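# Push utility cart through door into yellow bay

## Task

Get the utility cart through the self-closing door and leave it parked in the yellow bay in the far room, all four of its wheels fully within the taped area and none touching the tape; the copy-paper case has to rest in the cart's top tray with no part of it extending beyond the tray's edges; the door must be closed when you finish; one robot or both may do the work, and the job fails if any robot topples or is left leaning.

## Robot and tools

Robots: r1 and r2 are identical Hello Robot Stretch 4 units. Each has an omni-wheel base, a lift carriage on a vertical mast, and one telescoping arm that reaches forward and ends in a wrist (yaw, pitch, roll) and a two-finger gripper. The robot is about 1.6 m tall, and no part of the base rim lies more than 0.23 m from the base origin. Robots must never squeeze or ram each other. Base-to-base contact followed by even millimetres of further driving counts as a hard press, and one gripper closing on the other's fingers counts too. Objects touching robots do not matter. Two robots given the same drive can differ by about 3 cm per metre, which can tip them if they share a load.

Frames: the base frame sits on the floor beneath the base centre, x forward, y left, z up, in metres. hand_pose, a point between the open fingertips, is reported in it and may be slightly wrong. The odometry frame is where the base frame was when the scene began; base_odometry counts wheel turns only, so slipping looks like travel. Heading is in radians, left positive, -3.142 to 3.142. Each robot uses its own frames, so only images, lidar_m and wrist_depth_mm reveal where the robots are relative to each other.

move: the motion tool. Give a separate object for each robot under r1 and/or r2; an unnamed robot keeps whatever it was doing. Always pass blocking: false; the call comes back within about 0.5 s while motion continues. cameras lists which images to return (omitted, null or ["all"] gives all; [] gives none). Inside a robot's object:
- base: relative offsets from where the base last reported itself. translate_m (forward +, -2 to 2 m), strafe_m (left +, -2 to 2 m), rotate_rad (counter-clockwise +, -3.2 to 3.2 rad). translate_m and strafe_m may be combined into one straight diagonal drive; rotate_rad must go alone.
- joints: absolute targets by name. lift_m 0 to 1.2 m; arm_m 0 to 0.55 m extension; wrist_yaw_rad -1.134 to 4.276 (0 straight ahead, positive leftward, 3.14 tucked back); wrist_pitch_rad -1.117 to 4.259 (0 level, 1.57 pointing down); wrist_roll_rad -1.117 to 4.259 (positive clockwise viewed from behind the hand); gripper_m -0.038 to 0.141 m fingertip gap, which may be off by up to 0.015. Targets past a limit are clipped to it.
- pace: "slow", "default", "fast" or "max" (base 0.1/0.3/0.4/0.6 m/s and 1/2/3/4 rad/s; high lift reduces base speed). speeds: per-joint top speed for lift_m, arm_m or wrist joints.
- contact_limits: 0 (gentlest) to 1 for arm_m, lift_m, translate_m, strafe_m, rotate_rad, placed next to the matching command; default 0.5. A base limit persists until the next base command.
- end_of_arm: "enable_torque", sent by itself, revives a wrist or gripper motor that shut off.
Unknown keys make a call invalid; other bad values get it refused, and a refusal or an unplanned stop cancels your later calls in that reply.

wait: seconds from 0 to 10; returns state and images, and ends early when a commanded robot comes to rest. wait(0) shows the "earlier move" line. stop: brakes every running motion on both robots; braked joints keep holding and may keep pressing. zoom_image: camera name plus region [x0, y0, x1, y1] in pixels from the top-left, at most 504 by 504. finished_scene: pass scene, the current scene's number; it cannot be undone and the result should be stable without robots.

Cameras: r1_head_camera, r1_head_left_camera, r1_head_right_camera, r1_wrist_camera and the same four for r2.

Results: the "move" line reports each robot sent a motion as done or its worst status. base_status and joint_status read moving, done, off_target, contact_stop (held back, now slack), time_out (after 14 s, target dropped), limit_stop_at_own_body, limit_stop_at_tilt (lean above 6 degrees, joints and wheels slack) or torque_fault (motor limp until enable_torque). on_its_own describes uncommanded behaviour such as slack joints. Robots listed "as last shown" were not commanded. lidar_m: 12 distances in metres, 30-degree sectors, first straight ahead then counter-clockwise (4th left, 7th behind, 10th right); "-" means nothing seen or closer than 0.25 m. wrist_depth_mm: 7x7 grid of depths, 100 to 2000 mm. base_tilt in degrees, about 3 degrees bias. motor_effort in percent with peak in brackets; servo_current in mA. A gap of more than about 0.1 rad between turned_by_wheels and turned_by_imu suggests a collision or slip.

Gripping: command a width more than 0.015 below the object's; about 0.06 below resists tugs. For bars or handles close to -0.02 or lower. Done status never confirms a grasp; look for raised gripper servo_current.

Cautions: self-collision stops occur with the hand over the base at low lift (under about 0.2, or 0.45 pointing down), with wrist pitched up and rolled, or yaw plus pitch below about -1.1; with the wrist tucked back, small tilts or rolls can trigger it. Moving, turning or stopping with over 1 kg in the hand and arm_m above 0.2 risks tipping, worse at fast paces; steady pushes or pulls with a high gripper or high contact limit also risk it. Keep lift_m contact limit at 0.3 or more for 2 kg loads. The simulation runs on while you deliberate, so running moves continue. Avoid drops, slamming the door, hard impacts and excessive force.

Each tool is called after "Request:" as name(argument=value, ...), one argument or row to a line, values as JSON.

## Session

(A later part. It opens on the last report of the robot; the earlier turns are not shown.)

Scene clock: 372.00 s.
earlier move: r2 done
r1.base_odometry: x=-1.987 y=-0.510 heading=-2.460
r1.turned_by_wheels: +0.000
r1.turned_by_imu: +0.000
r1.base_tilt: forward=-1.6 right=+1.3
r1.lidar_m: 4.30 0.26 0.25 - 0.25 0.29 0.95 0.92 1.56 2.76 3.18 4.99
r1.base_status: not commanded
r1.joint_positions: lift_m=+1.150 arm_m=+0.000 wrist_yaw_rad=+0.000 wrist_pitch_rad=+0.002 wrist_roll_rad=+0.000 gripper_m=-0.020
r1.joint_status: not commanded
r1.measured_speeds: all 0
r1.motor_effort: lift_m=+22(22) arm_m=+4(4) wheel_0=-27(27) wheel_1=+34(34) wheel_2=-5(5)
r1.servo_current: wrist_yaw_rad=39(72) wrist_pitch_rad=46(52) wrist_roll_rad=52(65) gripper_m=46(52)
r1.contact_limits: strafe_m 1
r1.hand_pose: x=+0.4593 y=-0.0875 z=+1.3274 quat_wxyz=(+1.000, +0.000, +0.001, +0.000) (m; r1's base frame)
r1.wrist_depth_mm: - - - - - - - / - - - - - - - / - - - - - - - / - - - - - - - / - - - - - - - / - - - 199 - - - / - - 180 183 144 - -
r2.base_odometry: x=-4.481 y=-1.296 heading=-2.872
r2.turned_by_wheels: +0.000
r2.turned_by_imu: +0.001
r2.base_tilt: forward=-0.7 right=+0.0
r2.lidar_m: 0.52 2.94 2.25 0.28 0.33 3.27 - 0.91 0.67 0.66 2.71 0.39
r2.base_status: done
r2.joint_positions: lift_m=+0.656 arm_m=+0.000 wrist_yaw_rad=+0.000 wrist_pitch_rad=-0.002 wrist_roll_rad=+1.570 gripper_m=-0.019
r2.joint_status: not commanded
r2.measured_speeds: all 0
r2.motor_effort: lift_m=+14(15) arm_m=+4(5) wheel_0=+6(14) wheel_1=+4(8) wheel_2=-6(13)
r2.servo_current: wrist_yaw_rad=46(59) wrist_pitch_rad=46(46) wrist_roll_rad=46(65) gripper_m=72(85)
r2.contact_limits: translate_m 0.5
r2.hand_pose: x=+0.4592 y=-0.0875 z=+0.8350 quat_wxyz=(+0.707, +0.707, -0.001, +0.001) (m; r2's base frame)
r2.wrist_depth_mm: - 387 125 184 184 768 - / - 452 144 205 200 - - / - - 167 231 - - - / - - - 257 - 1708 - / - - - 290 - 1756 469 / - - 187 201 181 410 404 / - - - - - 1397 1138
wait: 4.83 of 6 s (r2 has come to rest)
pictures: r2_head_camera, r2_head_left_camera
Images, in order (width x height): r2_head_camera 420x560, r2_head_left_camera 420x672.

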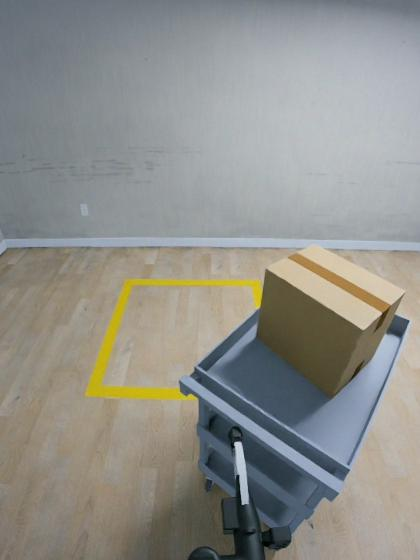

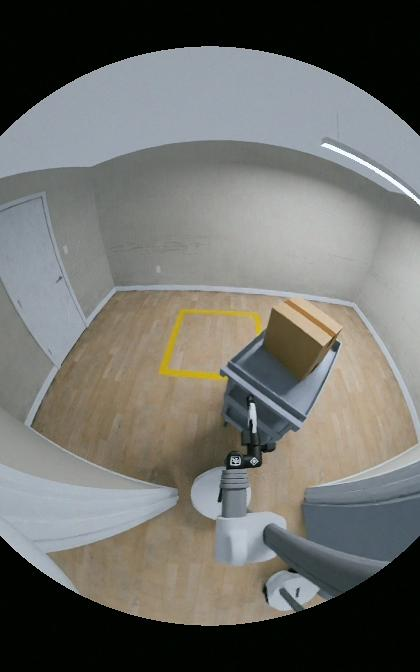

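Request:
move(
  blocking=false,
  r2={"base":{"translate_m":-0.13}},
  cameras=[],
)

Request:
wait(
  seconds=2,
  cameras=[],
)

Request:
move(
  blocking=false,
  r2={"base":{"rotate_rad":-0.3},"joints":{"gripper_m":0.138}},
  cameras=[],
)

Request:
wait(
  seconds=3,
  cameras=[],
)

Request:
wait(
  seconds=1.5,
  cameras=["r2_head_camera","r2_wrist_camera","r2_head_left_camera"],
)

Scene clock: 383.03 s.
move: r2 moving
r1: as last shown
r1.lidar_m: 4.26 0.26 0.25 - 0.25 0.27 0.91 0.90 1.56 2.79 3.14 4.97
r1.servo_current: wrist_yaw_rad=39(52) wrist_pitch_rad=39(46) wrist_roll_rad=46(59) gripper_m=46(52)
r1.contact_limits: strafe_m 1
r1.wrist_depth_mm: - - - - - - - / - - - - - - - / - - - - - - - / - - - - - - - / - - - - - - - / - - - 198 - - - / - - 180 183 143 - -
r2.base_odometry: x=-4.451 y=-1.288 heading=-2.872
r2.turned_by_wheels: +0.000
r2.turned_by_imu: +0.000
r2.base_tilt: forward=-0.7 right=+0.1
r2.lidar_m: 0.51 2.97 2.23 0.29 0.31 3.28 - 0.90 0.65 0.66 2.69 0.41
r2.base_status: translate_m moving
r2.joint_positions: lift_m=+0.656 arm_m=+0.000 wrist_yaw_rad=+0.000 wrist_pitch_rad=-0.002 wrist_roll_rad=+1.570 gripper_m=-0.019
r2.joint_status: not commanded
r2.measured_speeds: translate_m=-0.122 strafe_m=+0.000 rotate_rad=+0.001 lift_m=+0.000 arm_m=+0.000 wrist_yaw_rad=+0.000 wrist_pitch_rad=+0.000 wrist_roll_rad=+0.000
r2.motor_effort: lift_m=+14(15) arm_m=+4(4) wheel_0=-7(10) wheel_1=-8(8) wheel_2=+13(13)
r2.servo_current: wrist_yaw_rad=59(59) wrist_pitch_rad=39(46) wrist_roll_rad=59(59) gripper_m=78(78)
r2.hand_pose: x=+0.4592 y=-0.0875 z=+0.8350 quat_wxyz=(+0.707, +0.707, -0.001, +0.001) (m; r2's base frame)
r2.wrist_depth_mm: - 413 150 203 206 768 - / - 484 168 225 - - - / - - 525 254 - - - / - - - 283 - 1808 - / - - - 320 - 1708 488 / - - 186 201 181 424 427 / - - - - - 1576 1182
pictures: none
No camera images: "cameras" was empty.

Scene clock: 384.27 s.
earlier move: r2 done
r1.base_odometry: x=-1.987 y=-0.510 heading=-2.460
r1.turned_by_wheels: +0.000
r1.turned_by_imu: +0.000
r1.base_tilt: forward=-1.6 right=+1.3
r1.lidar_m: 4.27 0.26 0.25 - 0.25 0.28 0.90 0.79 1.56 2.79 3.16 4.98
r1.base_status: not commanded
r1.joint_positions: lift_m=+1.150 arm_m=+0.000 wrist_yaw_rad=+0.000 wrist_pitch_rad=+0.002 wrist_roll_rad=+0.000 gripper_m=-0.020
r1.joint_status: not commanded
r1.measured_speeds: all 0
r1.motor_effort: lift_m=+22(22) arm_m=+4(4) wheel_0=-26(28) wheel_1=+34(34) wheel_2=-5(5)
r1.servo_current: wrist_yaw_rad=59(72) wrist_pitch_rad=39(46) wrist_roll_rad=39(59) gripper_m=46(52)
r1.contact_limits: strafe_m 1
r1.hand_pose: x=+0.4593 y=-0.0875 z=+1.3274 quat_wxyz=(+1.000, +0.000, +0.001, +0.000) (m; r1's base frame)
r1.wrist_depth_mm: - - - - - - - / - - - - - - - / - - - - - - - / - - - - - - - / - - - - - - - / - - - 200 - - - / - - 180 183 144 - -
r2.base_odometry: x=-4.356 y=-1.262 heading=-2.872
r2.turned_by_wheels: +0.000
r2.turned_by_imu: +0.000
r2.base_tilt: forward=-0.7 right=+0.1
r2.lidar_m: 0.58 2.99 0.30 0.29 2.33 3.25 - 0.81 0.69 0.63 2.73 0.48
r2.base_status: done
r2.joint_positions: lift_m=+0.656 arm_m=+0.000 wrist_yaw_rad=+0.000 wrist_pitch_rad=-0.002 wrist_roll_rad=+1.570 gripper_m=-0.019
r2.joint_status: not commanded
r2.measured_speeds: all 0
r2.motor_effort: lift_m=+14(15) arm_m=+4(4) wheel_0=-3(10) wheel_1=-4(8) wheel_2=+4(13)
r2.servo_current: wrist_yaw_rad=46(59) wrist_pitch_rad=39(46) wrist_roll_rad=46(59) gripper_m=78(85)
r2.hand_pose: x=+0.4592 y=-0.0875 z=+0.8350 quat_wxyz=(+0.707, +0.707, -0.001, +0.001) (m; r2's base frame)
r2.wrist_depth_mm: - 477 455 274 - - - / - - 521 300 - - - / - - 640 336 - - - / - - - 384 - - 410 / - - - 377 - 1808 466 / - - 187 201 180 1430 1118 / - - - - - 1618 1160
wait: 1.23 of 2 s (r2 has come to rest)
pictures: none
No camera images: "cameras" was empty.

Scene clock: 384.77 s.
move: r2 moving
r1: as last shown
r1.lidar_m: 4.26 0.25 0.25 - 0.25 0.30 0.88 0.80 1.55 2.78 3.19 4.98
r1.motor_effort: lift_m=+22(22) arm_m=+3(4) wheel_0=-26(27) wheel_1=+34(34) wheel_2=-5(5)
r1.servo_current: wrist_yaw_rad=46(65) wrist_pitch_rad=46(52) wrist_roll_rad=65(65) gripper_m=46(46)
r1.contact_limits: strafe_m 1
r1.wrist_depth_mm: - - - - - - - / - - - - - - - / - - - - - - - / - - - - - - - / - - - - - - - / - - - 199 - - - / - - 179 183 143 - -
r2.base_odometry: x=-4.356 y=-1.262 heading=-3.098
r2.turned_by_wheels: -0.226
r2.turned_by_imu: -0.219
r2.base_tilt: forward=-0.7 right=+0.1
r2.lidar_m: 0.52 0.72 2.42 0.28 2.32 2.69 - 0.80 0.80 0.64 0.68 0.50
r2.base_status: rotate_rad moving
r2.joint_positions: lift_m=+0.656 arm_m=+0.000 wrist_yaw_rad=+0.000 wrist_pitch_rad=-0.002 wrist_roll_rad=+1.570 gripper_m=+0.005
r2.joint_status: gripper_m moving
r2.measured_speeds: translate_m=+0.001 strafe_m=+0.003 rotate_rad=-0.571 lift_m=+0.000 arm_m=+0.000 wrist_yaw_rad=+0.000 wrist_pitch_rad=+0.000 wrist_roll_rad=+0.000
r2.motor_effort: lift_m=+14(14) arm_m=+5(5) wheel_0=+6(12) wheel_1=+5(10) wheel_2=+6(10)
r2.servo_current: wrist_yaw_rad=52(52) wrist_pitch_rad=46(46) wrist_roll_rad=46(59) gripper_m=85(91)
r2.hand_pose: x=+0.4592 y=-0.0875 z=+0.8350 quat_wxyz=(+0.707, +0.707, -0.001, +0.001) (m; r2's base frame)
r2.wrist_depth_mm: - - - 521 - - - / - - 585 278 294 291 291 / - - 517 237 - - - / - - 597 325 - - - / - - 691 349 - - - / - - - 193 182 - 424 / - - - - - - 469
pictures: none
No camera images: "cameras" was empty.

Scene clock: 386.67 s.
earlier move: r2 done
r1.base_odometry: x=-1.987 y=-0.510 heading=-2.460
r1.turned_by_wheels: +0.000
r1.turned_by_imu: +0.000
r1.base_tilt: forward=-1.6 right=+1.3
r1.lidar_m: 4.28 0.29 0.25 - 0.25 0.29 0.89 0.80 1.53 2.79 3.17 5.00
r1.base_status: not commanded
r1.joint_positions: lift_m=+1.150 arm_m=+0.000 wrist_yaw_rad=+0.000 wrist_pitch_rad=+0.002 wrist_roll_rad=+0.000 gripper_m=-0.020
r1.joint_status: not commanded
r1.measured_speeds: all 0
r1.motor_effort: lift_m=+22(22) arm_m=+4(4) wheel_0=-27(27) wheel_1=+34(34) wheel_2=-5(5)
r1.servo_current: wrist_yaw_rad=39(65) wrist_pitch_rad=39(52) wrist_roll_rad=52(65) gripper_m=46(46)
r1.contact_limits: strafe_m 1
r1.hand_pose: x=+0.4593 y=-0.0875 z=+1.3274 quat_wxyz=(+1.000, +0.000, +0.001, +0.000) (m; r1's base frame)
r1.wrist_depth_mm: - - - - - - - / - - - - - - - / - - - - - - - / - - - - - - - / - - - - - - - / - - - 199 - - - / - - 180 183 144 - -
r2.base_odometry: x=-4.356 y=-1.262 heading=+3.112
r2.turned_by_wheels: -0.073
r2.turned_by_imu: -0.071
r2.base_tilt: forward=-0.7 right=+0.1
r2.lidar_m: 0.52 0.65 2.51 0.29 0.31 2.57 - 0.85 0.80 0.65 0.66 0.48
r2.base_status: done
r2.joint_positions: lift_m=+0.656 arm_m=+0.000 wrist_yaw_rad=+0.000 wrist_pitch_rad=-0.002 wrist_roll_rad=+1.570 gripper_m=+0.138
r2.joint_status: all done
r2.measured_speeds: all 0
r2.motor_effort: lift_m=+14(14) arm_m=+4(5) wheel_0=+5(12) wheel_1=+2(10) wheel_2=+5(10)
r2.servo_current: wrist_yaw_rad=39(59) wrist_pitch_rad=39(46) wrist_roll_rad=52(59) gripper_m=52(143)
r2.hand_pose: x=+0.4592 y=-0.0875 z=+0.8350 quat_wxyz=(+0.707, +0.707, -0.001, +0.001) (m; r2's base frame)
r2.wrist_depth_mm: - - - - - 1618 1160 / - - - 559 - 842 831 / - - 609 320 310 309 307 / - - 539 252 - 310 - / - - 603 336 - - - / - - 668 357 213 185 - / - - - - - - 418
wait: 1.90 of 3 s (r2 has come to rest)
pictures: none
No camera images: "cameras" was empty.

Scene clock: 388.17 s.
r1.base_odometry: x=-1.987 y=-0.510 heading=-2.460
r1.turned_by_wheels: +0.000
r1.turned_by_imu: +0.000
r1.base_tilt: forward=-1.6 right=+1.3
r1.lidar_m: 4.26 0.26 0.25 - 0.25 0.27 0.87 0.79 1.57 2.79 3.16 4.97
r1.base_status: not commanded
r1.joint_positions: lift_m=+1.150 arm_m=+0.000 wrist_yaw_rad=+0.000 wrist_pitch_rad=+0.002 wrist_roll_rad=+0.000 gripper_m=-0.020
r1.joint_status: not commanded
r1.measured_speeds: all 0
r1.motor_effort: lift_m=+22(22) arm_m=+4(4) wheel_0=-27(27) wheel_1=+34(34) wheel_2=-5(5)
r1.servo_current: wrist_yaw_rad=39(65) wrist_pitch_rad=39(52) wrist_roll_rad=59(65) gripper_m=46(46)
r1.contact_limits: strafe_m 1
r1.hand_pose: x=+0.4593 y=-0.0875 z=+1.3274 quat_wxyz=(+1.000, +0.000, +0.001, +0.000) (m; r1's base frame)
r1.wrist_depth_mm: - - - - - - - / - - - - - - - / - - - - - - - / - - - - - - - / - - - - - - - / - - - 199 - - - / - - 180 183 144 - -
r2.base_odometry: x=-4.356 y=-1.262 heading=+3.112
r2.turned_by_wheels: +0.000
r2.turned_by_imu: +0.000
r2.base_tilt: forward=-0.7 right=+0.0
r2.lidar_m: 0.51 0.66 2.52 0.29 0.31 2.58 - 0.83 0.80 0.63 0.67 0.51
r2.base_status: done
r2.joint_positions: lift_m=+0.656 arm_m=+0.000 wrist_yaw_rad=+0.000 wrist_pitch_rad=-0.002 wrist_roll_rad=+1.570 gripper_m=+0.138
r2.joint_status: all done
r2.measured_speeds: all 0
r2.motor_effort: lift_m=+14(14) arm_m=+4(5) wheel_0=+5(12) wheel_1=+3(10) wheel_2=+5(10)
r2.servo_current: wrist_yaw_rad=46(59) wrist_pitch_rad=39(46) wrist_roll_rad=39(59) gripper_m=52(143)
r2.hand_pose: x=+0.4592 y=-0.0875 z=+0.8350 quat_wxyz=(+0.707, +0.707, -0.001, +0.001) (m; r2's base frame)
r2.wrist_depth_mm: - - - - - 1661 1160 / - - - 564 - 842 820 / - - 603 322 310 307 307 / - - 539 252 - 314 - / - - 597 336 - - - / - - 676 359 213 186 - / - - - - - - 415
wait: 1.50 s; at rest by 0.27 s
pictures: r2_head_camera, r2_head_left_camera, r2_wrist_camera
Images, in order (width x height): r2_head_camera 420x560, r2_head_left_camera 420x672, r2_wrist_camera 616x392.

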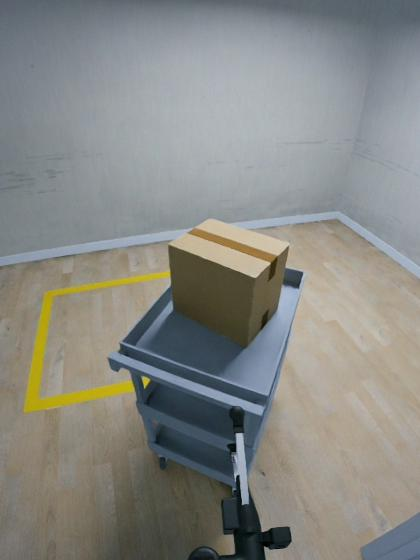

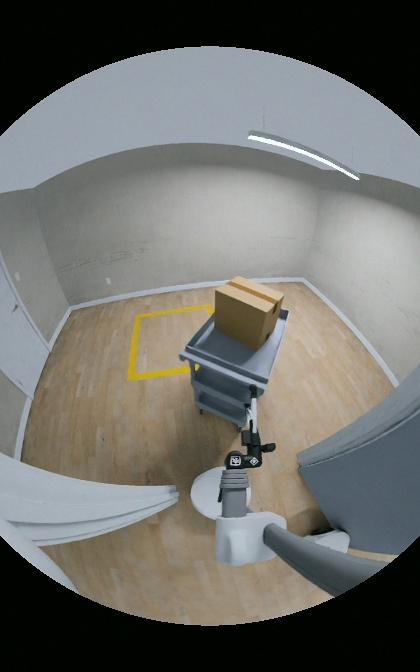

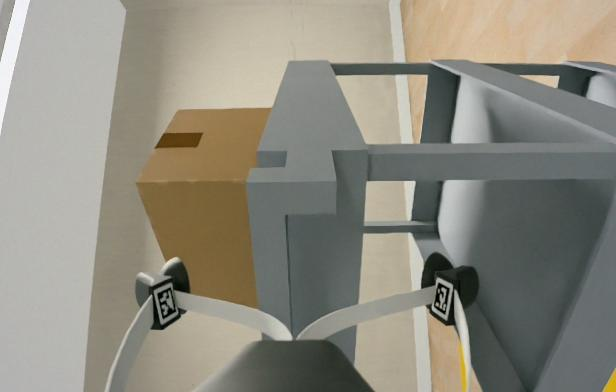

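Request:
move(
  blocking=false,
  r2={"base":{"translate_m":0.16,"strafe_m":0.02},"pace":"slow","contact_limits":{"translate_m":0.3}},
  cameras=[],
)

Request:
wait(
  seconds=4,
  cameras=[],
)

Request:
move(
  blocking=false,
  r2={"joints":{"gripper_m":0.0}},
  cameras=[],
)

Request:
wait(
  seconds=3,
  cameras=[],
)

Request:
move(
  blocking=false,
  r2={"base":{"strafe_m":-0.2,"translate_m":0.1},"pace":"slow","contact_limits":{"translate_m":0.4}},
  cameras=["r2_wrist_camera"],
)

Request:
wait(
  seconds=4,
  cameras=["r2_head_camera","r2_wrist_camera","r2_head_left_camera"],
)

Scene clock: 398.33 s.
move: r2 moving
r1: as last shown
r1.lidar_m: 4.25 0.26 0.25 - 0.25 0.30 0.90 0.80 1.55 2.80 3.15 4.98
r1.motor_effort: lift_m=+21(22) arm_m=+4(4) wheel_0=-26(27) wheel_1=+34(34) wheel_2=-5(5)
r1.servo_current: wrist_yaw_rad=46(72) wrist_pitch_rad=39(46) wrist_roll_rad=46(65) gripper_m=46(46)
r1.contact_limits: strafe_m 1
r2.base_odometry: x=-4.368 y=-1.263 heading=+3.112
r2.turned_by_wheels: +0.000
r2.turned_by_imu: +0.001
r2.base_tilt: forward=-0.7 right=+0.1
r2.lidar_m: 0.48 0.63 2.51 0.29 0.32 2.58 - 0.81 0.81 0.66 0.67 0.47
r2.base_status: translate_m moving; strafe_m moving
r2.joint_positions: lift_m=+0.656 arm_m=+0.000 wrist_yaw_rad=+0.000 wrist_pitch_rad=-0.002 wrist_roll_rad=+1.570 gripper_m=+0.138
r2.joint_status: not commanded
r2.measured_speeds: translate_m=+0.049 strafe_m=+0.006 rotate_rad=+0.002 lift_m=+0.000 arm_m=+0.000 wrist_yaw_rad=+0.000 wrist_pitch_rad=+0.000 wrist_roll_rad=+0.000
r2.motor_effort: lift_m=+14(14) arm_m=+5(5) wheel_0=+8(9) wheel_1=+7(7) wheel_2=-10(10)
r2.servo_current: wrist_yaw_rad=33(59) wrist_pitch_rad=39(46) wrist_roll_rad=39(52) gripper_m=52(59)
r2.contact_limits: translate_m 0.3
r2.hand_pose: x=+0.4592 y=-0.0875 z=+0.8350 quat_wxyz=(+0.707, +0.707, -0.001, +0.001) (m; r2's base frame)
r2.wrist_depth_mm: - - - - - 1661 1160 / - - - 521 - 831 - / - - 597 301 327 300 298 / - - 530 239 991 303 - / - - 591 324 - - - / - - 661 347 213 185 - / - - - - - - -
pictures: none
No camera images: "cameras" was empty.

Scene clock: 400.73 s.
earlier move: r2 done
r1.base_odometry: x=-1.987 y=-0.510 heading=-2.460
r1.turned_by_wheels: +0.000
r1.turned_by_imu: +0.000
r1.base_tilt: forward=-1.6 right=+1.3
r1.lidar_m: 4.28 0.26 0.25 - 0.25 0.30 0.92 0.92 1.57 2.79 3.16 4.97
r1.base_status: not commanded
r1.joint_positions: lift_m=+1.150 arm_m=+0.000 wrist_yaw_rad=+0.000 wrist_pitch_rad=+0.002 wrist_roll_rad=+0.000 gripper_m=-0.020
r1.joint_status: not commanded
r1.measured_speeds: all 0
r1.motor_effort: lift_m=+22(22) arm_m=+4(4) wheel_0=-27(27) wheel_1=+34(34) wheel_2=-5(5)
r1.servo_current: wrist_yaw_rad=46(72) wrist_pitch_rad=52(52) wrist_roll_rad=39(72) gripper_m=39(52)
r1.contact_limits: strafe_m 1
r1.hand_pose: x=+0.4593 y=-0.0875 z=+1.3274 quat_wxyz=(+1.000, +0.000, +0.001, +0.000) (m; r1's base frame)
r1.wrist_depth_mm: - - - - - - - / - - - - - - - / - - - - - - - / - - - - - - - / - - - - - - - / - - - 199 - - - / - - 180 183 144 - -
r2.base_odometry: x=-4.516 y=-1.277 heading=+3.112
r2.turned_by_wheels: +0.000
r2.turned_by_imu: +0.001
r2.base_tilt: forward=-0.7 right=+0.1
r2.lidar_m: 0.44 0.54 2.55 2.18 0.33 3.09 - 0.95 0.79 0.63 2.57 0.40
r2.base_status: done
r2.joint_positions: lift_m=+0.656 arm_m=+0.000 wrist_yaw_rad=+0.000 wrist_pitch_rad=-0.002 wrist_roll_rad=+1.570 gripper_m=+0.138
r2.joint_status: not commanded
r2.measured_speeds: all 0
r2.motor_effort: lift_m=+14(15) arm_m=+4(5) wheel_0=+5(10) wheel_1=+5(8) wheel_2=-6(11)
r2.servo_current: wrist_yaw_rad=39(59) wrist_pitch_rad=46(46) wrist_roll_rad=46(65) gripper_m=59(59)
r2.contact_limits: translate_m 0.3
r2.hand_pose: x=+0.4592 y=-0.0875 z=+0.8350 quat_wxyz=(+0.707, +0.707, -0.001, +0.001) (m; r2's base frame)
r2.wrist_depth_mm: - - - - - 1336 1138 / - - 535 171 200 201 - / - 442 145 143 209 208 - / - 462 159 220 - - - / - - 171 236 - - - / - - 181 252 197 185 - / - - - - - 1863 -
wait: 2.40 of 4 s (r2 has come to rest)
pictures: none
No camera images: "cameras" was empty.

Scene clock: 401.23 s.
move: r2 moving
r1: as last shown
r1.lidar_m: 4.26 0.27 0.25 - 0.25 0.29 0.94 0.94 1.56 2.79 3.17 4.98
r1.motor_effort: lift_m=+22(22) arm_m=+4(4) wheel_0=-26(27) wheel_1=+34(34) wheel_2=-5(5)
r1.servo_current: wrist_yaw_rad=52(65) wrist_pitch_rad=39(52) wrist_roll_rad=59(59) gripper_m=39(46)
r1.contact_limits: strafe_m 1
r1.wrist_depth_mm: - - - - - - - / - - - - - - - / - - - - - - - / - - - - - - - / - - - - - - - / - - - 199 - - - / - - 179 183 144 - -
r2.base_odometry: x=-4.516 y=-1.277 heading=+3.112
r2.turned_by_wheels: +0.000
r2.turned_by_imu: +0.000
r2.base_tilt: forward=-0.6 right=+0.1
r2.lidar_m: 0.43 0.54 2.54 2.21 0.32 3.09 - 0.95 0.76 0.66 2.54 0.41
r2.base_status: not commanded
r2.joint_positions: lift_m=+0.656 arm_m=+0.000 wrist_yaw_rad=+0.000 wrist_pitch_rad=-0.002 wrist_roll_rad=+1.570 gripper_m=+0.126
r2.joint_status: gripper_m moving
r2.measured_speeds: all 0
r2.motor_effort: lift_m=+14(14) arm_m=+4(5) wheel_0=+5(5) wheel_1=+5(6) wheel_2=-6(6)
r2.servo_current: wrist_yaw_rad=39(52) wrist_pitch_rad=39(46) wrist_roll_rad=59(59) gripper_m=111(111)
r2.contact_limits: translate_m 0.3
r2.hand_pose: x=+0.4592 y=-0.0875 z=+0.8350 quat_wxyz=(+0.707, +0.707, -0.001, +0.001) (m; r2's base frame)
r2.wrist_depth_mm: - - - - - 1336 1138 / - - 539 171 201 201 - / - 462 144 143 208 208 - / - 462 159 221 - - - / - - 172 236 244 - - / - - 188 252 193 - - / - - - - - 1863 -
pictures: none
No camera images: "cameras" was empty.

Scene clock: 403.00 s.
earlier move: r2 done
r1.base_odometry: x=-1.987 y=-0.510 heading=-2.460
r1.turned_by_wheels: +0.000
r1.turned_by_imu: +0.000
r1.base_tilt: forward=-1.6 right=+1.3
r1.lidar_m: 4.27 0.25 0.25 - 0.25 0.28 0.95 0.92 1.56 2.79 3.15 4.98
r1.base_status: not commanded
r1.joint_positions: lift_m=+1.150 arm_m=+0.000 wrist_yaw_rad=+0.000 wrist_pitch_rad=+0.002 wrist_roll_rad=+0.000 gripper_m=-0.020
r1.joint_status: not commanded
r1.measured_speeds: all 0
r1.motor_effort: lift_m=+22(22) arm_m=+4(4) wheel_0=-27(27) wheel_1=+34(34) wheel_2=-5(5)
r1.servo_current: wrist_yaw_rad=26(72) wrist_pitch_rad=39(52) wrist_roll_rad=46(65) gripper_m=46(52)
r1.contact_limits: strafe_m 1
r1.hand_pose: x=+0.4593 y=-0.0875 z=+1.3274 quat_wxyz=(+1.000, +0.000, +0.001, +0.000) (m; r1's base frame)
r1.wrist_depth_mm: - - - - - - - / - - - - - - - / - - - - - - - / - - - - - - - / - - - - - - - / - - - 199 - - - / - - 180 183 144 - -
r2.base_odometry: x=-4.516 y=-1.277 heading=+3.112
r2.turned_by_wheels: +0.000
r2.turned_by_imu: +0.000
r2.base_tilt: forward=-0.6 right=+0.1
r2.lidar_m: 0.43 0.55 2.56 2.19 0.32 3.09 - 0.93 0.75 0.65 2.54 0.39
r2.base_status: not commanded
r2.joint_positions: lift_m=+0.656 arm_m=+0.000 wrist_yaw_rad=+0.000 wrist_pitch_rad=-0.005 wrist_roll_rad=+1.570 gripper_m=+0.001
r2.joint_status: all done
r2.measured_speeds: all 0
r2.motor_effort: lift_m=+14(15) arm_m=+4(5) wheel_0=+4(5) wheel_1=+5(6) wheel_2=-3(6)
r2.servo_current: wrist_yaw_rad=46(52) wrist_pitch_rad=46(46) wrist_roll_rad=39(59) gripper_m=78(215)
r2.contact_limits: translate_m 0.3
r2.hand_pose: x=+0.4592 y=-0.0875 z=+0.8359 quat_wxyz=(+0.707, +0.707, -0.002, +0.002) (m; r2's base frame)
r2.wrist_depth_mm: - - - - - 1618 - / - - 564 176 179 191 189 / - 480 418 135 135 798 - / - 473 439 208 211 - - / - - 500 220 228 - - / - - 185 179 182 - - / - - - - - 1863 -
wait: 1.77 of 3 s (r2 has come to rest)
pictures: none
No camera images: "cameras" was empty.

Scene clock: 403.50 s.
move: r2 moving
r1: as last shown
r1.base_tilt: forward=-1.5 right=+1.3
r1.lidar_m: 4.25 0.26 0.25 - 0.25 0.27 0.94 0.93 1.56 2.79 3.17 5.00
r1.motor_effort: lift_m=+21(22) arm_m=+3(4) wheel_0=-27(27) wheel_1=+34(34) wheel_2=-5(5)
r1.servo_current: wrist_yaw_rad=33(72) wrist_pitch_rad=46(52) wrist_roll_rad=33(65) gripper_m=39(52)
r1.contact_limits: strafe_m 1
r1.wrist_depth_mm: - - - - - - - / - - - - - - - / - - - - - - - / - - - - - - - / - - - - - - - / - - - 198 - - - / - - 180 183 144 - -
r2.base_odometry: x=-4.521 y=-1.266 heading=+3.112
r2.turned_by_wheels: +0.000
r2.turned_by_imu: +0.000
r2.base_tilt: forward=-0.7 right=+0.1
r2.lidar_m: 0.44 0.52 2.54 2.23 0.36 3.04 - 0.92 0.75 0.65 2.50 0.41
r2.base_status: translate_m moving; strafe_m moving
r2.joint_positions: lift_m=+0.656 arm_m=+0.000 wrist_yaw_rad=+0.001 wrist_pitch_rad=-0.005 wrist_roll_rad=+1.570 gripper_m=+0.001
r2.joint_status: not commanded
r2.measured_speeds: translate_m=+0.023 strafe_m=-0.043 rotate_rad=+0.003 lift_m=+0.000 arm_m=+0.000 wrist_yaw_rad=+0.021 wrist_pitch_rad=+0.000 wrist_roll_rad=+0.000
r2.motor_effort: lift_m=+14(14) arm_m=+4(4) wheel_0=+8(13) wheel_1=-5(6) wheel_2=-9(10)
r2.servo_current: wrist_yaw_rad=59(59) wrist_pitch_rad=46(46) wrist_roll_rad=33(52) gripper_m=72(91)
r2.contact_limits: translate_m 0.4
r2.hand_pose: x=+0.4594 y=-0.0870 z=+0.8359 quat_wxyz=(+0.707, +0.707, -0.001, +0.002) (m; r2's base frame)
r2.wrist_depth_mm: - - - - - 1661 - / - - 564 159 180 189 185 / - 480 415 133 132 194 - / - 473 439 206 208 - - / - - 500 218 225 - - / - - 181 185 181 - - / - - - - - 1708 -
pictures: r2_wrist_camera
Images, in order (width x height): r2_wrist_camera 616x392.

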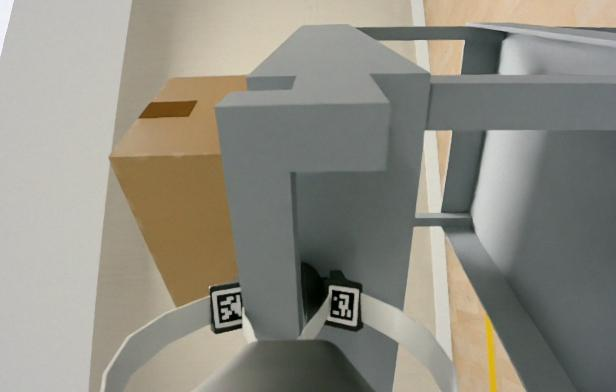

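Scene clock: 406.53 s.
earlier move: r2 done
r1.base_odometry: x=-1.987 y=-0.510 heading=-2.460
r1.turned_by_wheels: +0.000
r1.turned_by_imu: +0.000
r1.base_tilt: forward=-1.6 right=+1.3
r1.lidar_m: 4.25 0.25 0.25 - 0.25 0.30 0.88 1.00 1.55 2.79 3.17 4.97
r1.base_status: not commanded
r1.joint_positions: lift_m=+1.150 arm_m=+0.000 wrist_yaw_rad=+0.000 wrist_pitch_rad=+0.002 wrist_roll_rad=+0.000 gripper_m=-0.020
r1.joint_status: not commanded
r1.measured_speeds: all 0
r1.motor_effort: lift_m=+21(22) arm_m=+4(4) wheel_0=-27(27) wheel_1=+33(34) wheel_2=-5(5)
r1.servo_current: wrist_yaw_rad=59(72) wrist_pitch_rad=52(52) wrist_roll_rad=39(72) gripper_m=39(52)
r1.contact_limits: strafe_m 1
r1.hand_pose: x=+0.4593 y=-0.0875 z=+1.3274 quat_wxyz=(+1.000, +0.000, +0.001, +0.000) (m; r1's base frame)
r1.wrist_depth_mm: - - - - - - - / - - - - - - - / - - - - - - - / - - - - - - - / - - - - - - - / - - - 198 - - - / - - 180 183 144 - -
r2.base_odometry: x=-4.610 y=-1.074 heading=+3.113
r2.turned_by_wheels: +0.000
r2.turned_by_imu: +0.003
r2.base_tilt: forward=-0.7 right=+0.1
r2.lidar_m: 0.42 0.45 2.78 2.44 0.53 2.83 - 0.90 0.49 0.45 2.30 0.40
r2.base_status: done
r2.joint_positions: lift_m=+0.656 arm_m=+0.000 wrist_yaw_rad=+0.007 wrist_pitch_rad=-0.005 wrist_roll_rad=+1.570 gripper_m=+0.001
r2.joint_status: not commanded
r2.measured_speeds: all 0
r2.motor_effort: lift_m=+14(14) arm_m=+4(5) wheel_0=+9(18) wheel_1=-5(7) wheel_2=-1(10)
r2.servo_current: wrist_yaw_rad=52(65) wrist_pitch_rad=39(59) wrist_roll_rad=46(59) gripper_m=78(91)
r2.contact_limits: translate_m 0.4
r2.hand_pose: x=+0.4599 y=-0.0854 z=+0.8359 quat_wxyz=(+0.707, +0.707, +0.001, +0.004) (m; r2's base frame)
r2.wrist_depth_mm: - - - - - 1808 1229 / - - - - - 1863 1229 / - - - 161 220 221 218 / - - 452 224 224 831 - / - 473 449 209 231 842 - / - - 189 178 173 - - / - - 530 - - - -
wait: 3.03 of 4 s (r2 has come to rest)
pictures: r2_head_camera, r2_head_left_camera, r2_wrist_camera
Images, in order (width x height): r2_head_camera 420x560, r2_head_left_camera 420x672, r2_wrist_camera 616x392.

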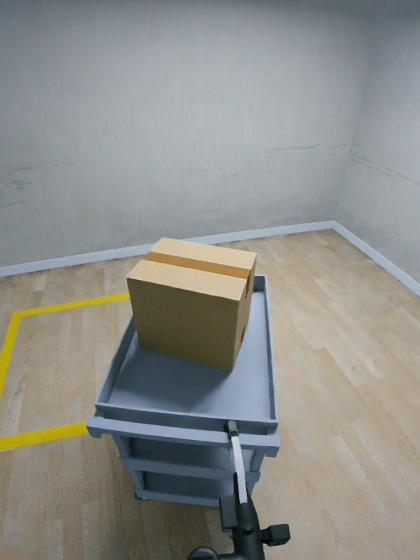

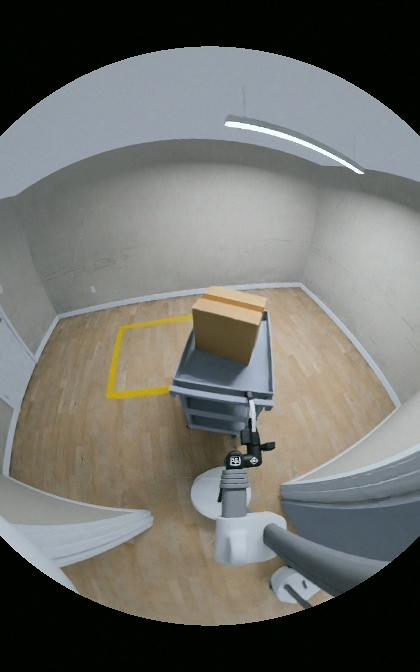

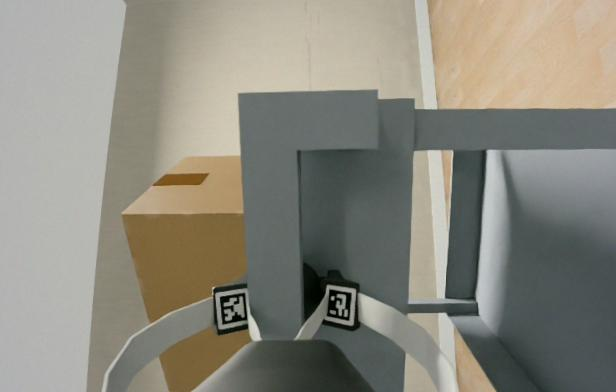

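Request:
move(
  blocking=false,
  r2={"base":{"strafe_m":-0.03,"translate_m":0.25},"pace":"slow","contact_limits":{"translate_m":0.5}},
  cameras=[],
)

Request:
wait(
  seconds=5,
  cameras=[],
)

Request:
move(
  blocking=false,
  r2={"base":{"strafe_m":-0.22,"translate_m":0.05},"pace":"slow","contact_limits":{"translate_m":0.5}},
  cameras=["r2_head_camera"],
)

Request:
wait(
  seconds=5,
  cameras=["r2_head_camera","r2_wrist_camera","r2_head_left_camera"],
)

Scene clock: 420.07 s.
move: r2 moving
r1: as last shown
r1.lidar_m: 4.26 0.28 0.25 - 0.25 0.28 0.88 1.00 1.57 2.79 3.17 4.96
r1.motor_effort: lift_m=+22(22) arm_m=+4(4) wheel_0=-26(27) wheel_1=+34(34) wheel_2=-5(5)
r1.servo_current: wrist_yaw_rad=59(59) wrist_pitch_rad=46(46) wrist_roll_rad=39(72) gripper_m=39(52)
r1.contact_limits: strafe_m 1
r1.wrist_depth_mm: - - - - - - - / - - - - - - - / - - - - - - - / - - - - - - - / - - - - - - - / - - - 198 - - - / - - 179 183 144 - -
r2.base_odometry: x=-4.622 y=-1.072 heading=+3.113
r2.turned_by_wheels: +0.000
r2.turned_by_imu: +0.001
r2.base_tilt: forward=-0.7 right=+0.0
r2.lidar_m: 0.40 0.43 2.78 2.44 0.55 2.87 - 0.88 0.47 0.44 2.32 0.44
r2.base_status: translate_m moving; strafe_m moving
r2.joint_positions: lift_m=+0.656 arm_m=+0.000 wrist_yaw_rad=+0.003 wrist_pitch_rad=-0.005 wrist_roll_rad=+1.570 gripper_m=+0.001
r2.joint_status: not commanded
r2.measured_speeds: translate_m=+0.049 strafe_m=-0.006 rotate_rad=+0.001 lift_m=+0.000 arm_m=+0.000 wrist_yaw_rad=-0.026 wrist_pitch_rad=+0.000 wrist_roll_rad=+0.000
r2.motor_effort: lift_m=+14(14) arm_m=+4(4) wheel_0=+5(14) wheel_1=+6(7) wheel_2=-12(12)
r2.servo_current: wrist_yaw_rad=52(59) wrist_pitch_rad=39(46) wrist_roll_rad=46(52) gripper_m=72(78)
r2.contact_limits: translate_m 0.5
r2.hand_pose: x=+0.4596 y=-0.0864 z=+0.8359 quat_wxyz=(+0.707, +0.707, -0.001, +0.003) (m; r2's base frame)
r2.wrist_depth_mm: - - - - - 1808 1205 / - - - - - 1863 1229 / - - - 164 222 223 222 / - - 466 226 227 820 - / - 466 445 229 232 831 - / - - 185 177 173 - - / - - 512 - - - -
pictures: none
No camera images: "cameras" was empty.

Scene clock: 423.37 s.
earlier move: r2 done
r1.base_odometry: x=-1.987 y=-0.510 heading=-2.460
r1.turned_by_wheels: +0.000
r1.turned_by_imu: +0.000
r1.base_tilt: forward=-1.6 right=+1.3
r1.lidar_m: 4.28 0.27 0.25 - 0.25 0.30 1.09 1.24 1.53 2.79 3.19 4.96
r1.base_status: not commanded
r1.joint_positions: lift_m=+1.150 arm_m=+0.000 wrist_yaw_rad=+0.000 wrist_pitch_rad=+0.002 wrist_roll_rad=+0.000 gripper_m=-0.020
r1.joint_status: not commanded
r1.measured_speeds: all 0
r1.motor_effort: lift_m=+22(22) arm_m=+4(4) wheel_0=-27(27) wheel_1=+34(34) wheel_2=-5(5)
r1.servo_current: wrist_yaw_rad=46(72) wrist_pitch_rad=39(52) wrist_roll_rad=46(72) gripper_m=46(52)
r1.contact_limits: strafe_m 1
r1.hand_pose: x=+0.4593 y=-0.0875 z=+1.3274 quat_wxyz=(+1.000, +0.000, +0.001, +0.000) (m; r1's base frame)
r1.wrist_depth_mm: - - - - - - - / - - - - - - - / - - - - - - - / - - - - - - - / - - - - - - - / - - - 199 - - - / - - 180 183 144 - -
r2.base_odometry: x=-4.859 y=-1.037 heading=+3.112
r2.turned_by_wheels: +0.000
r2.turned_by_imu: -0.002
r2.base_tilt: forward=-0.7 right=+0.0
r2.lidar_m: 0.39 0.39 2.90 2.52 0.74 0.75 - 0.72 0.48 0.67 2.23 0.46
r2.base_status: done
r2.joint_positions: lift_m=+0.656 arm_m=+0.000 wrist_yaw_rad=-0.007 wrist_pitch_rad=-0.005 wrist_roll_rad=+1.570 gripper_m=+0.001
r2.joint_status: not commanded
r2.measured_speeds: all 0
r2.motor_effort: lift_m=+14(14) arm_m=+4(5) wheel_0=+0(14) wheel_1=+5(8) wheel_2=-9(20)
r2.servo_current: wrist_yaw_rad=52(65) wrist_pitch_rad=39(52) wrist_roll_rad=46(59) gripper_m=65(78)
r2.contact_limits: translate_m 0.5
r2.hand_pose: x=+0.4586 y=-0.0894 z=+0.8359 quat_wxyz=(+0.707, +0.707, -0.004, -0.001) (m; r2's base frame)
r2.wrist_depth_mm: - - - - - 1808 1205 / - - - 175 - 1808 1229 / - - - 194 234 236 235 / - - 603 234 233 820 - / - 492 439 213 234 820 - / - 459 188 176 174 809 - / - 480 469 - - - -
wait: 3.30 of 5 s (r2 has come to rest)
pictures: none
No camera images: "cameras" was empty.

Scene clock: 423.87 s.
move: r2 moving
r1: as last shown
r1.lidar_m: 4.26 0.26 0.25 - 0.25 0.29 1.07 1.24 1.56 2.80 3.14 4.99
r1.servo_current: wrist_yaw_rad=46(59) wrist_pitch_rad=39(46) wrist_roll_rad=46(59) gripper_m=46(46)
r1.contact_limits: strafe_m 1
r2.base_odometry: x=-4.862 y=-1.024 heading=+3.112
r2.turned_by_wheels: -0.001
r2.turned_by_imu: +0.000
r2.base_tilt: forward=-0.7 right=+0.1
r2.lidar_m: 0.39 0.40 2.90 2.50 0.74 0.76 - 0.68 0.48 0.70 2.21 0.42
r2.base_status: translate_m moving; strafe_m moving
r2.joint_positions: lift_m=+0.656 arm_m=+0.000 wrist_yaw_rad=-0.003 wrist_pitch_rad=-0.005 wrist_roll_rad=+1.570 gripper_m=+0.001
r2.joint_status: not commanded
r2.measured_speeds: translate_m=+0.010 strafe_m=-0.050 rotate_rad=-0.001 lift_m=+0.000 arm_m=+0.000 wrist_yaw_rad=+0.016 wrist_pitch_rad=+0.000 wrist_roll_rad=+0.000
r2.motor_effort: lift_m=+14(14) arm_m=+4(4) wheel_0=+11(11) wheel_1=-6(8) wheel_2=-10(11)
r2.servo_current: wrist_yaw_rad=39(65) wrist_pitch_rad=46(46) wrist_roll_rad=46(59) gripper_m=65(72)
r2.contact_limits: translate_m 0.5
r2.hand_pose: x=+0.4590 y=-0.0883 z=+0.8359 quat_wxyz=(+0.707, +0.707, -0.003, +0.001) (m; r2's base frame)
r2.wrist_depth_mm: - - - - - 1808 1205 / - - - 173 - 1808 1205 / - - - 184 233 236 233 / - - 597 233 233 820 - / - 488 442 218 233 820 - / - 459 187 176 175 831 - / - 484 473 - - - -
pictures: r2_head_camera
Images, in order (width x height): r2_head_camera 420x560.

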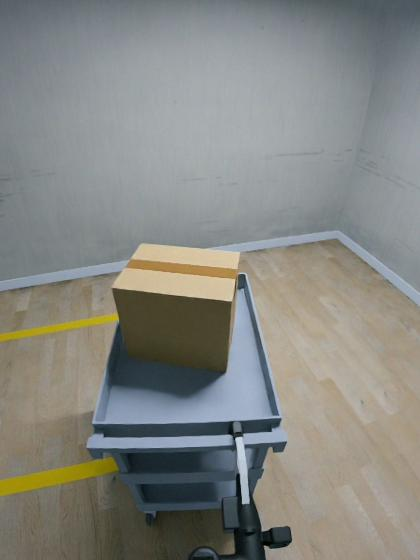

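Scene clock: 426.87 s.
earlier move: r2 done
r1.base_odometry: x=-1.987 y=-0.510 heading=-2.460
r1.turned_by_wheels: +0.000
r1.turned_by_imu: +0.000
r1.base_tilt: forward=-1.5 right=+1.3
r1.lidar_m: 4.27 0.25 0.25 - 0.25 0.29 1.05 1.24 1.58 2.78 3.15 4.97
r1.base_status: not commanded
r1.joint_positions: lift_m=+1.150 arm_m=+0.000 wrist_yaw_rad=+0.000 wrist_pitch_rad=+0.002 wrist_roll_rad=+0.000 gripper_m=-0.020
r1.joint_status: not commanded
r1.measured_speeds: all 0
r1.motor_effort: lift_m=+22(22) arm_m=+4(4) wheel_0=-27(27) wheel_1=+34(34) wheel_2=-5(5)
r1.servo_current: wrist_yaw_rad=59(72) wrist_pitch_rad=39(52) wrist_roll_rad=59(72) gripper_m=46(46)
r1.contact_limits: strafe_m 1
r1.hand_pose: x=+0.4593 y=-0.0875 z=+1.3274 quat_wxyz=(+1.000, +0.000, +0.001, +0.000) (m; r1's base frame)
r1.wrist_depth_mm: - - - - - - - / - - - - - - - / - - - - - - - / - - - - - - - / - - - - - - - / - - - 199 - - - / - - 180 183 144 - -
r2.base_odometry: x=-4.903 y=-0.816 heading=+3.113
r2.turned_by_wheels: +0.001
r2.turned_by_imu: +0.003
r2.base_tilt: forward=-0.7 right=+0.1
r2.lidar_m: 0.35 0.35 2.93 2.74 0.91 3.27 1.06 0.32 0.34 0.68 2.01 0.45
r2.base_status: done
r2.joint_positions: lift_m=+0.656 arm_m=+0.000 wrist_yaw_rad=+0.007 wrist_pitch_rad=-0.005 wrist_roll_rad=+1.570 gripper_m=+0.001
r2.joint_status: not commanded
r2.measured_speeds: all 0
r2.motor_effort: lift_m=+14(14) arm_m=+4(5) wheel_0=+8(18) wheel_1=-5(8) wheel_2=+0(11)
r2.servo_current: wrist_yaw_rad=65(72) wrist_pitch_rad=46(59) wrist_roll_rad=39(59) gripper_m=65(72)
r2.contact_limits: translate_m 0.5
r2.hand_pose: x=+0.4599 y=-0.0853 z=+0.8359 quat_wxyz=(+0.707, +0.707, +0.001, +0.004) (m; r2's base frame)
r2.wrist_depth_mm: - - - - - 1863 1205 / - - - - - 1808 1229 / - - - 204 - 1708 1182 / - - - 248 257 1618 436 / - - - 207 245 820 - / - - 189 180 175 778 - / - 427 424 - - - -
wait: 3.00 of 5 s (r2 has come to rest)
pictures: r2_head_camera, r2_head_left_camera, r2_wrist_camera
Images, in order (width x height): r2_head_camera 420x560, r2_head_left_camera 420x672, r2_wrist_camera 616x392.

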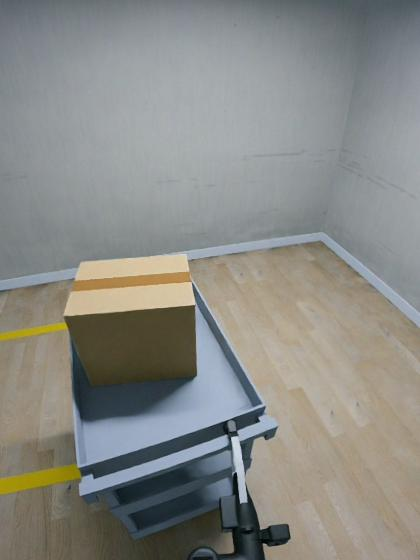

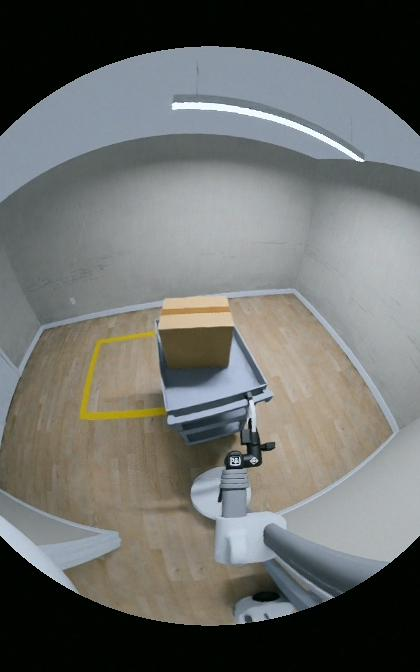

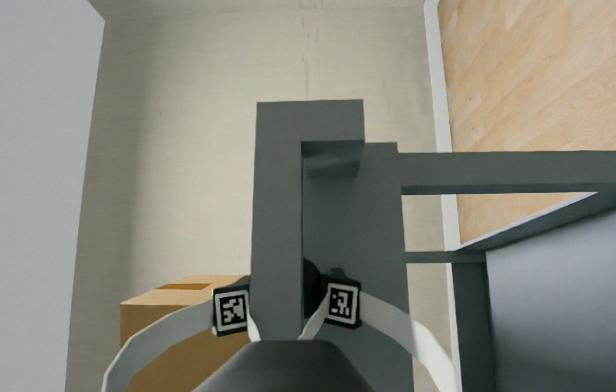

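Request:
move(
  blocking=false,
  r2={"base":{"strafe_m":-0.02,"translate_m":0.12},"pace":"slow","contact_limits":{"translate_m":0.5}},
  cameras=[],
)

Request:
wait(
  seconds=4,
  cameras=[],
)

Request:
move(
  blocking=false,
  r2={"base":{"strafe_m":-0.2,"translate_m":0.08},"pace":"slow","contact_limits":{"translate_m":0.5}},
  cameras=[],
)

Request:
wait(
  seconds=5,
  cameras=["r2_head_camera","r2_wrist_camera","r2_head_left_camera"],
)

Scene clock: 435.33 s.
move: r2 moving
r1: as last shown
r1.base_tilt: forward=-1.6 right=+1.3
r1.lidar_m: 4.26 0.25 0.25 - 0.25 0.28 1.05 1.24 1.54 2.78 3.18 4.98
r1.servo_current: wrist_yaw_rad=52(72) wrist_pitch_rad=39(46) wrist_roll_rad=52(52) gripper_m=39(46)
r1.contact_limits: strafe_m 1
r1.wrist_depth_mm: - - - - - - - / - - - - - - - / - - - - - - - / - - - - - - - / - - - - - - - / - - - 198 - - - / - - 180 183 144 - -
r2.base_odometry: x=-4.915 y=-0.813 heading=+3.113
r2.turned_by_wheels: +0.000
r2.turned_by_imu: +0.001
r2.base_tilt: forward=-0.7 right=+0.1
r2.lidar_m: 0.34 0.34 2.93 2.75 0.93 3.28 1.09 0.35 0.38 0.73 2.01 0.46
r2.base_status: translate_m moving; strafe_m moving
r2.joint_positions: lift_m=+0.656 arm_m=+0.000 wrist_yaw_rad=+0.004 wrist_pitch_rad=-0.005 wrist_roll_rad=+1.570 gripper_m=+0.001
r2.joint_status: not commanded
r2.measured_speeds: translate_m=+0.048 strafe_m=-0.008 rotate_rad=-0.002 lift_m=+0.000 arm_m=+0.000 wrist_yaw_rad=-0.039 wrist_pitch_rad=+0.000 wrist_roll_rad=+0.000
r2.motor_effort: lift_m=+14(14) arm_m=+4(5) wheel_0=+7(15) wheel_1=+7(7) wheel_2=-12(12)
r2.servo_current: wrist_yaw_rad=52(65) wrist_pitch_rad=46(52) wrist_roll_rad=39(52) gripper_m=65(72)
r2.contact_limits: translate_m 0.5
r2.hand_pose: x=+0.4596 y=-0.0863 z=+0.8359 quat_wxyz=(+0.707, +0.707, +0.000, +0.003) (m; r2's base frame)
r2.wrist_depth_mm: - - - - - 1756 1205 / - - - - - 1863 1205 / - - - 204 - 1661 1255 / - - - 249 259 279 455 / - - - 213 244 1863 - / - - 182 178 174 798 - / - 421 418 - - - -
pictures: none
No camera images: "cameras" was empty.

Scene clock: 437.33 s.
earlier move: r2 done
r1.base_odometry: x=-1.987 y=-0.510 heading=-2.460
r1.turned_by_wheels: +0.000
r1.turned_by_imu: +0.000
r1.base_tilt: forward=-1.5 right=+1.3
r1.lidar_m: 4.29 0.25 0.25 - 0.25 0.29 1.14 1.23 1.57 2.77 3.15 4.99
r1.base_status: not commanded
r1.joint_positions: lift_m=+1.150 arm_m=+0.000 wrist_yaw_rad=+0.000 wrist_pitch_rad=+0.002 wrist_roll_rad=+0.000 gripper_m=-0.020
r1.joint_status: not commanded
r1.measured_speeds: all 0
r1.motor_effort: lift_m=+22(22) arm_m=+4(4) wheel_0=-27(27) wheel_1=+34(34) wheel_2=-5(5)
r1.servo_current: wrist_yaw_rad=39(78) wrist_pitch_rad=39(52) wrist_roll_rad=33(65) gripper_m=46(52)
r1.contact_limits: strafe_m 1
r1.hand_pose: x=+0.4593 y=-0.0875 z=+1.3274 quat_wxyz=(+1.000, +0.000, +0.001, +0.000) (m; r1's base frame)
r1.wrist_depth_mm: - - - - - - - / - - - - - - - / - - - - - - - / - - - - - - - / - - - - - - - / - - - 198 - - - / - - 180 183 143 - -
r2.base_odometry: x=-5.022 y=-0.792 heading=+3.112
r2.turned_by_wheels: -0.001
r2.turned_by_imu: -0.001
r2.base_tilt: forward=-0.7 right=+0.1
r2.lidar_m: 0.34 0.30 2.81 2.77 1.01 1.10 1.16 0.43 0.50 0.87 1.96 0.48
r2.base_status: done
r2.joint_positions: lift_m=+0.656 arm_m=+0.000 wrist_yaw_rad=-0.007 wrist_pitch_rad=-0.005 wrist_roll_rad=+1.570 gripper_m=+0.001
r2.joint_status: not commanded
r2.measured_speeds: all 0
r2.motor_effort: lift_m=+14(14) arm_m=+4(5) wheel_0=-1(15) wheel_1=+3(8) wheel_2=-10(17)
r2.servo_current: wrist_yaw_rad=52(65) wrist_pitch_rad=39(52) wrist_roll_rad=46(59) gripper_m=65(72)
r2.contact_limits: translate_m 0.5
r2.hand_pose: x=+0.4587 y=-0.0893 z=+0.8359 quat_wxyz=(+0.707, +0.707, -0.004, -0.001) (m; r2's base frame)
r2.wrist_depth_mm: - - - - - 1808 1205 / - - - - - 1808 1229 / - - - 214 - 1708 1205 / - - - 253 266 273 273 / - - - 198 246 1863 539 / - - 185 176 183 750 - / - 410 404 - - - -
wait: 2.00 of 4 s (r2 has come to rest)
pictures: none
No camera images: "cameras" was empty.

Scene clock: 437.83 s.
move: r2 moving
r1: as last shown
r1.base_tilt: forward=-1.6 right=+1.3
r1.lidar_m: 4.25 0.26 0.25 - 0.25 0.27 1.17 1.23 1.56 2.79 3.16 4.98
r1.motor_effort: lift_m=+21(22) arm_m=+4(4) wheel_0=-27(27) wheel_1=+34(34) wheel_2=-5(5)
r1.servo_current: wrist_yaw_rad=59(65) wrist_pitch_rad=39(46) wrist_roll_rad=52(59) gripper_m=46(46)
r1.contact_limits: strafe_m 1
r1.wrist_depth_mm: - - - - - - - / - - - - - - - / - - - - - - - / - - - - - - - / - - - - - - - / - - - 199 - - - / - - 180 183 144 - -
r2.base_odometry: x=-5.026 y=-0.781 heading=+3.111
r2.turned_by_wheels: -0.001
r2.turned_by_imu: +0.000
r2.base_tilt: forward=-0.7 right=+0.0
r2.lidar_m: 0.33 0.31 2.78 2.81 1.04 1.11 1.19 0.44 0.49 0.90 1.94 0.46
r2.base_status: translate_m moving; strafe_m moving
r2.joint_positions: lift_m=+0.656 arm_m=+0.000 wrist_yaw_rad=-0.006 wrist_pitch_rad=-0.005 wrist_roll_rad=+1.570 gripper_m=+0.001
r2.joint_status: not commanded
r2.measured_speeds: translate_m=+0.019 strafe_m=-0.045 rotate_rad=+0.004 lift_m=+0.000 arm_m=+0.000 wrist_yaw_rad=+0.002 wrist_pitch_rad=+0.000 wrist_roll_rad=+0.000
r2.motor_effort: lift_m=+14(14) arm_m=+4(5) wheel_0=+7(8) wheel_1=-7(8) wheel_2=-10(12)
r2.servo_current: wrist_yaw_rad=65(65) wrist_pitch_rad=46(46) wrist_roll_rad=39(52) gripper_m=59(72)
r2.contact_limits: translate_m 0.5
r2.hand_pose: x=+0.4587 y=-0.0893 z=+0.8359 quat_wxyz=(+0.707, +0.707, -0.004, -0.001) (m; r2's base frame)
r2.wrist_depth_mm: - - - - - 1808 1229 / - - - - - 1863 1229 / - - - 215 - 1708 1229 / - - - 253 266 271 271 / - - - 204 246 1863 539 / - - 182 177 183 768 - / - 410 404 - - - -
pictures: none
No camera images: "cameras" was empty.

Scene clock: 440.77 s.
earlier move: r2 done
r1.base_odometry: x=-1.987 y=-0.510 heading=-2.460
r1.turned_by_wheels: +0.000
r1.turned_by_imu: +0.000
r1.base_tilt: forward=-1.6 right=+1.3
r1.lidar_m: 4.26 0.28 0.25 - 0.25 0.29 1.88 1.24 1.53 2.78 3.18 4.98
r1.base_status: not commanded
r1.joint_positions: lift_m=+1.150 arm_m=+0.000 wrist_yaw_rad=+0.000 wrist_pitch_rad=+0.002 wrist_roll_rad=+0.000 gripper_m=-0.020
r1.joint_status: not commanded
r1.measured_speeds: all 0
r1.motor_effort: lift_m=+22(22) arm_m=+4(4) wheel_0=-27(27) wheel_1=+34(34) wheel_2=-5(5)
r1.servo_current: wrist_yaw_rad=33(72) wrist_pitch_rad=46(52) wrist_roll_rad=46(65) gripper_m=39(52)
r1.contact_limits: strafe_m 1
r1.hand_pose: x=+0.4593 y=-0.0875 z=+1.3274 quat_wxyz=(+1.000, +0.000, +0.001, +0.000) (m; r1's base frame)
r1.wrist_depth_mm: - - - - - - - / - - - - - - - / - - - - - - - / - - - - - - - / - - - - - - - / - - - 199 - - - / - - 180 183 144 - -
r2.base_odometry: x=-5.096 y=-0.590 heading=+3.113
r2.turned_by_wheels: +0.001
r2.turned_by_imu: +0.004
r2.base_tilt: forward=-0.6 right=+0.0
r2.lidar_m: 0.28 0.25 2.76 3.00 1.21 3.56 0.44 0.45 0.55 0.97 1.75 0.49
r2.base_status: done
r2.joint_positions: lift_m=+0.656 arm_m=+0.000 wrist_yaw_rad=+0.013 wrist_pitch_rad=-0.005 wrist_roll_rad=+1.570 gripper_m=+0.001
r2.joint_status: not commanded
r2.measured_speeds: all 0
r2.motor_effort: lift_m=+14(15) arm_m=+4(5) wheel_0=+11(17) wheel_1=-4(8) wheel_2=+1(12)
r2.servo_current: wrist_yaw_rad=78(85) wrist_pitch_rad=46(52) wrist_roll_rad=52(65) gripper_m=65(72)
r2.contact_limits: translate_m 0.5
r2.hand_pose: x=+0.4604 y=-0.0835 z=+0.8359 quat_wxyz=(+0.707, +0.707, +0.003, +0.006) (m; r2's base frame)
r2.wrist_depth_mm: - - - - - 1808 1205 / - - - - - 1808 1255 / - - - 236 - 1808 1255 / - - - 236 281 1499 283 / - - - 203 262 1708 1255 / - - 186 181 181 1863 535 / - - 549 - - - -
wait: 2.93 of 5 s (r2 has come to rest)
pictures: r2_head_camera, r2_head_left_camera, r2_wrist_camera
Images, in order (width x height): r2_head_camera 420x560, r2_head_left_camera 420x672, r2_wrist_camera 616x392.

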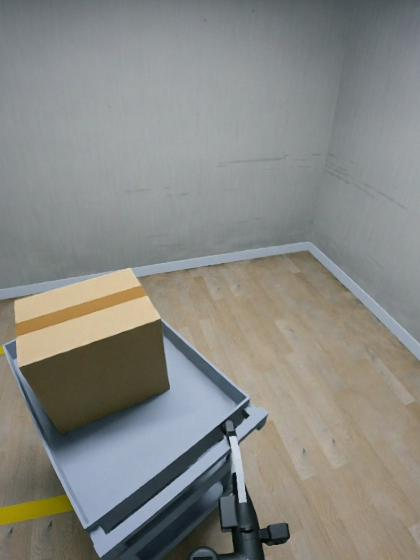

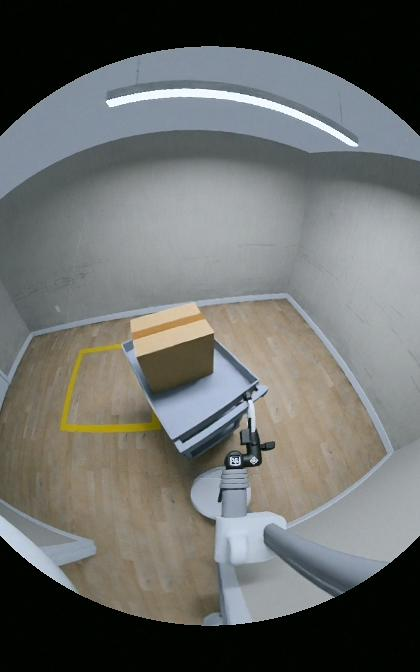

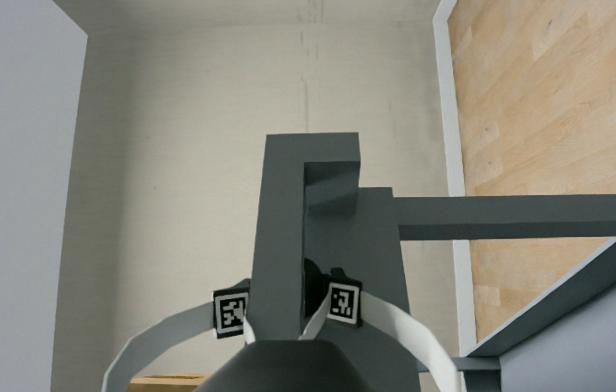

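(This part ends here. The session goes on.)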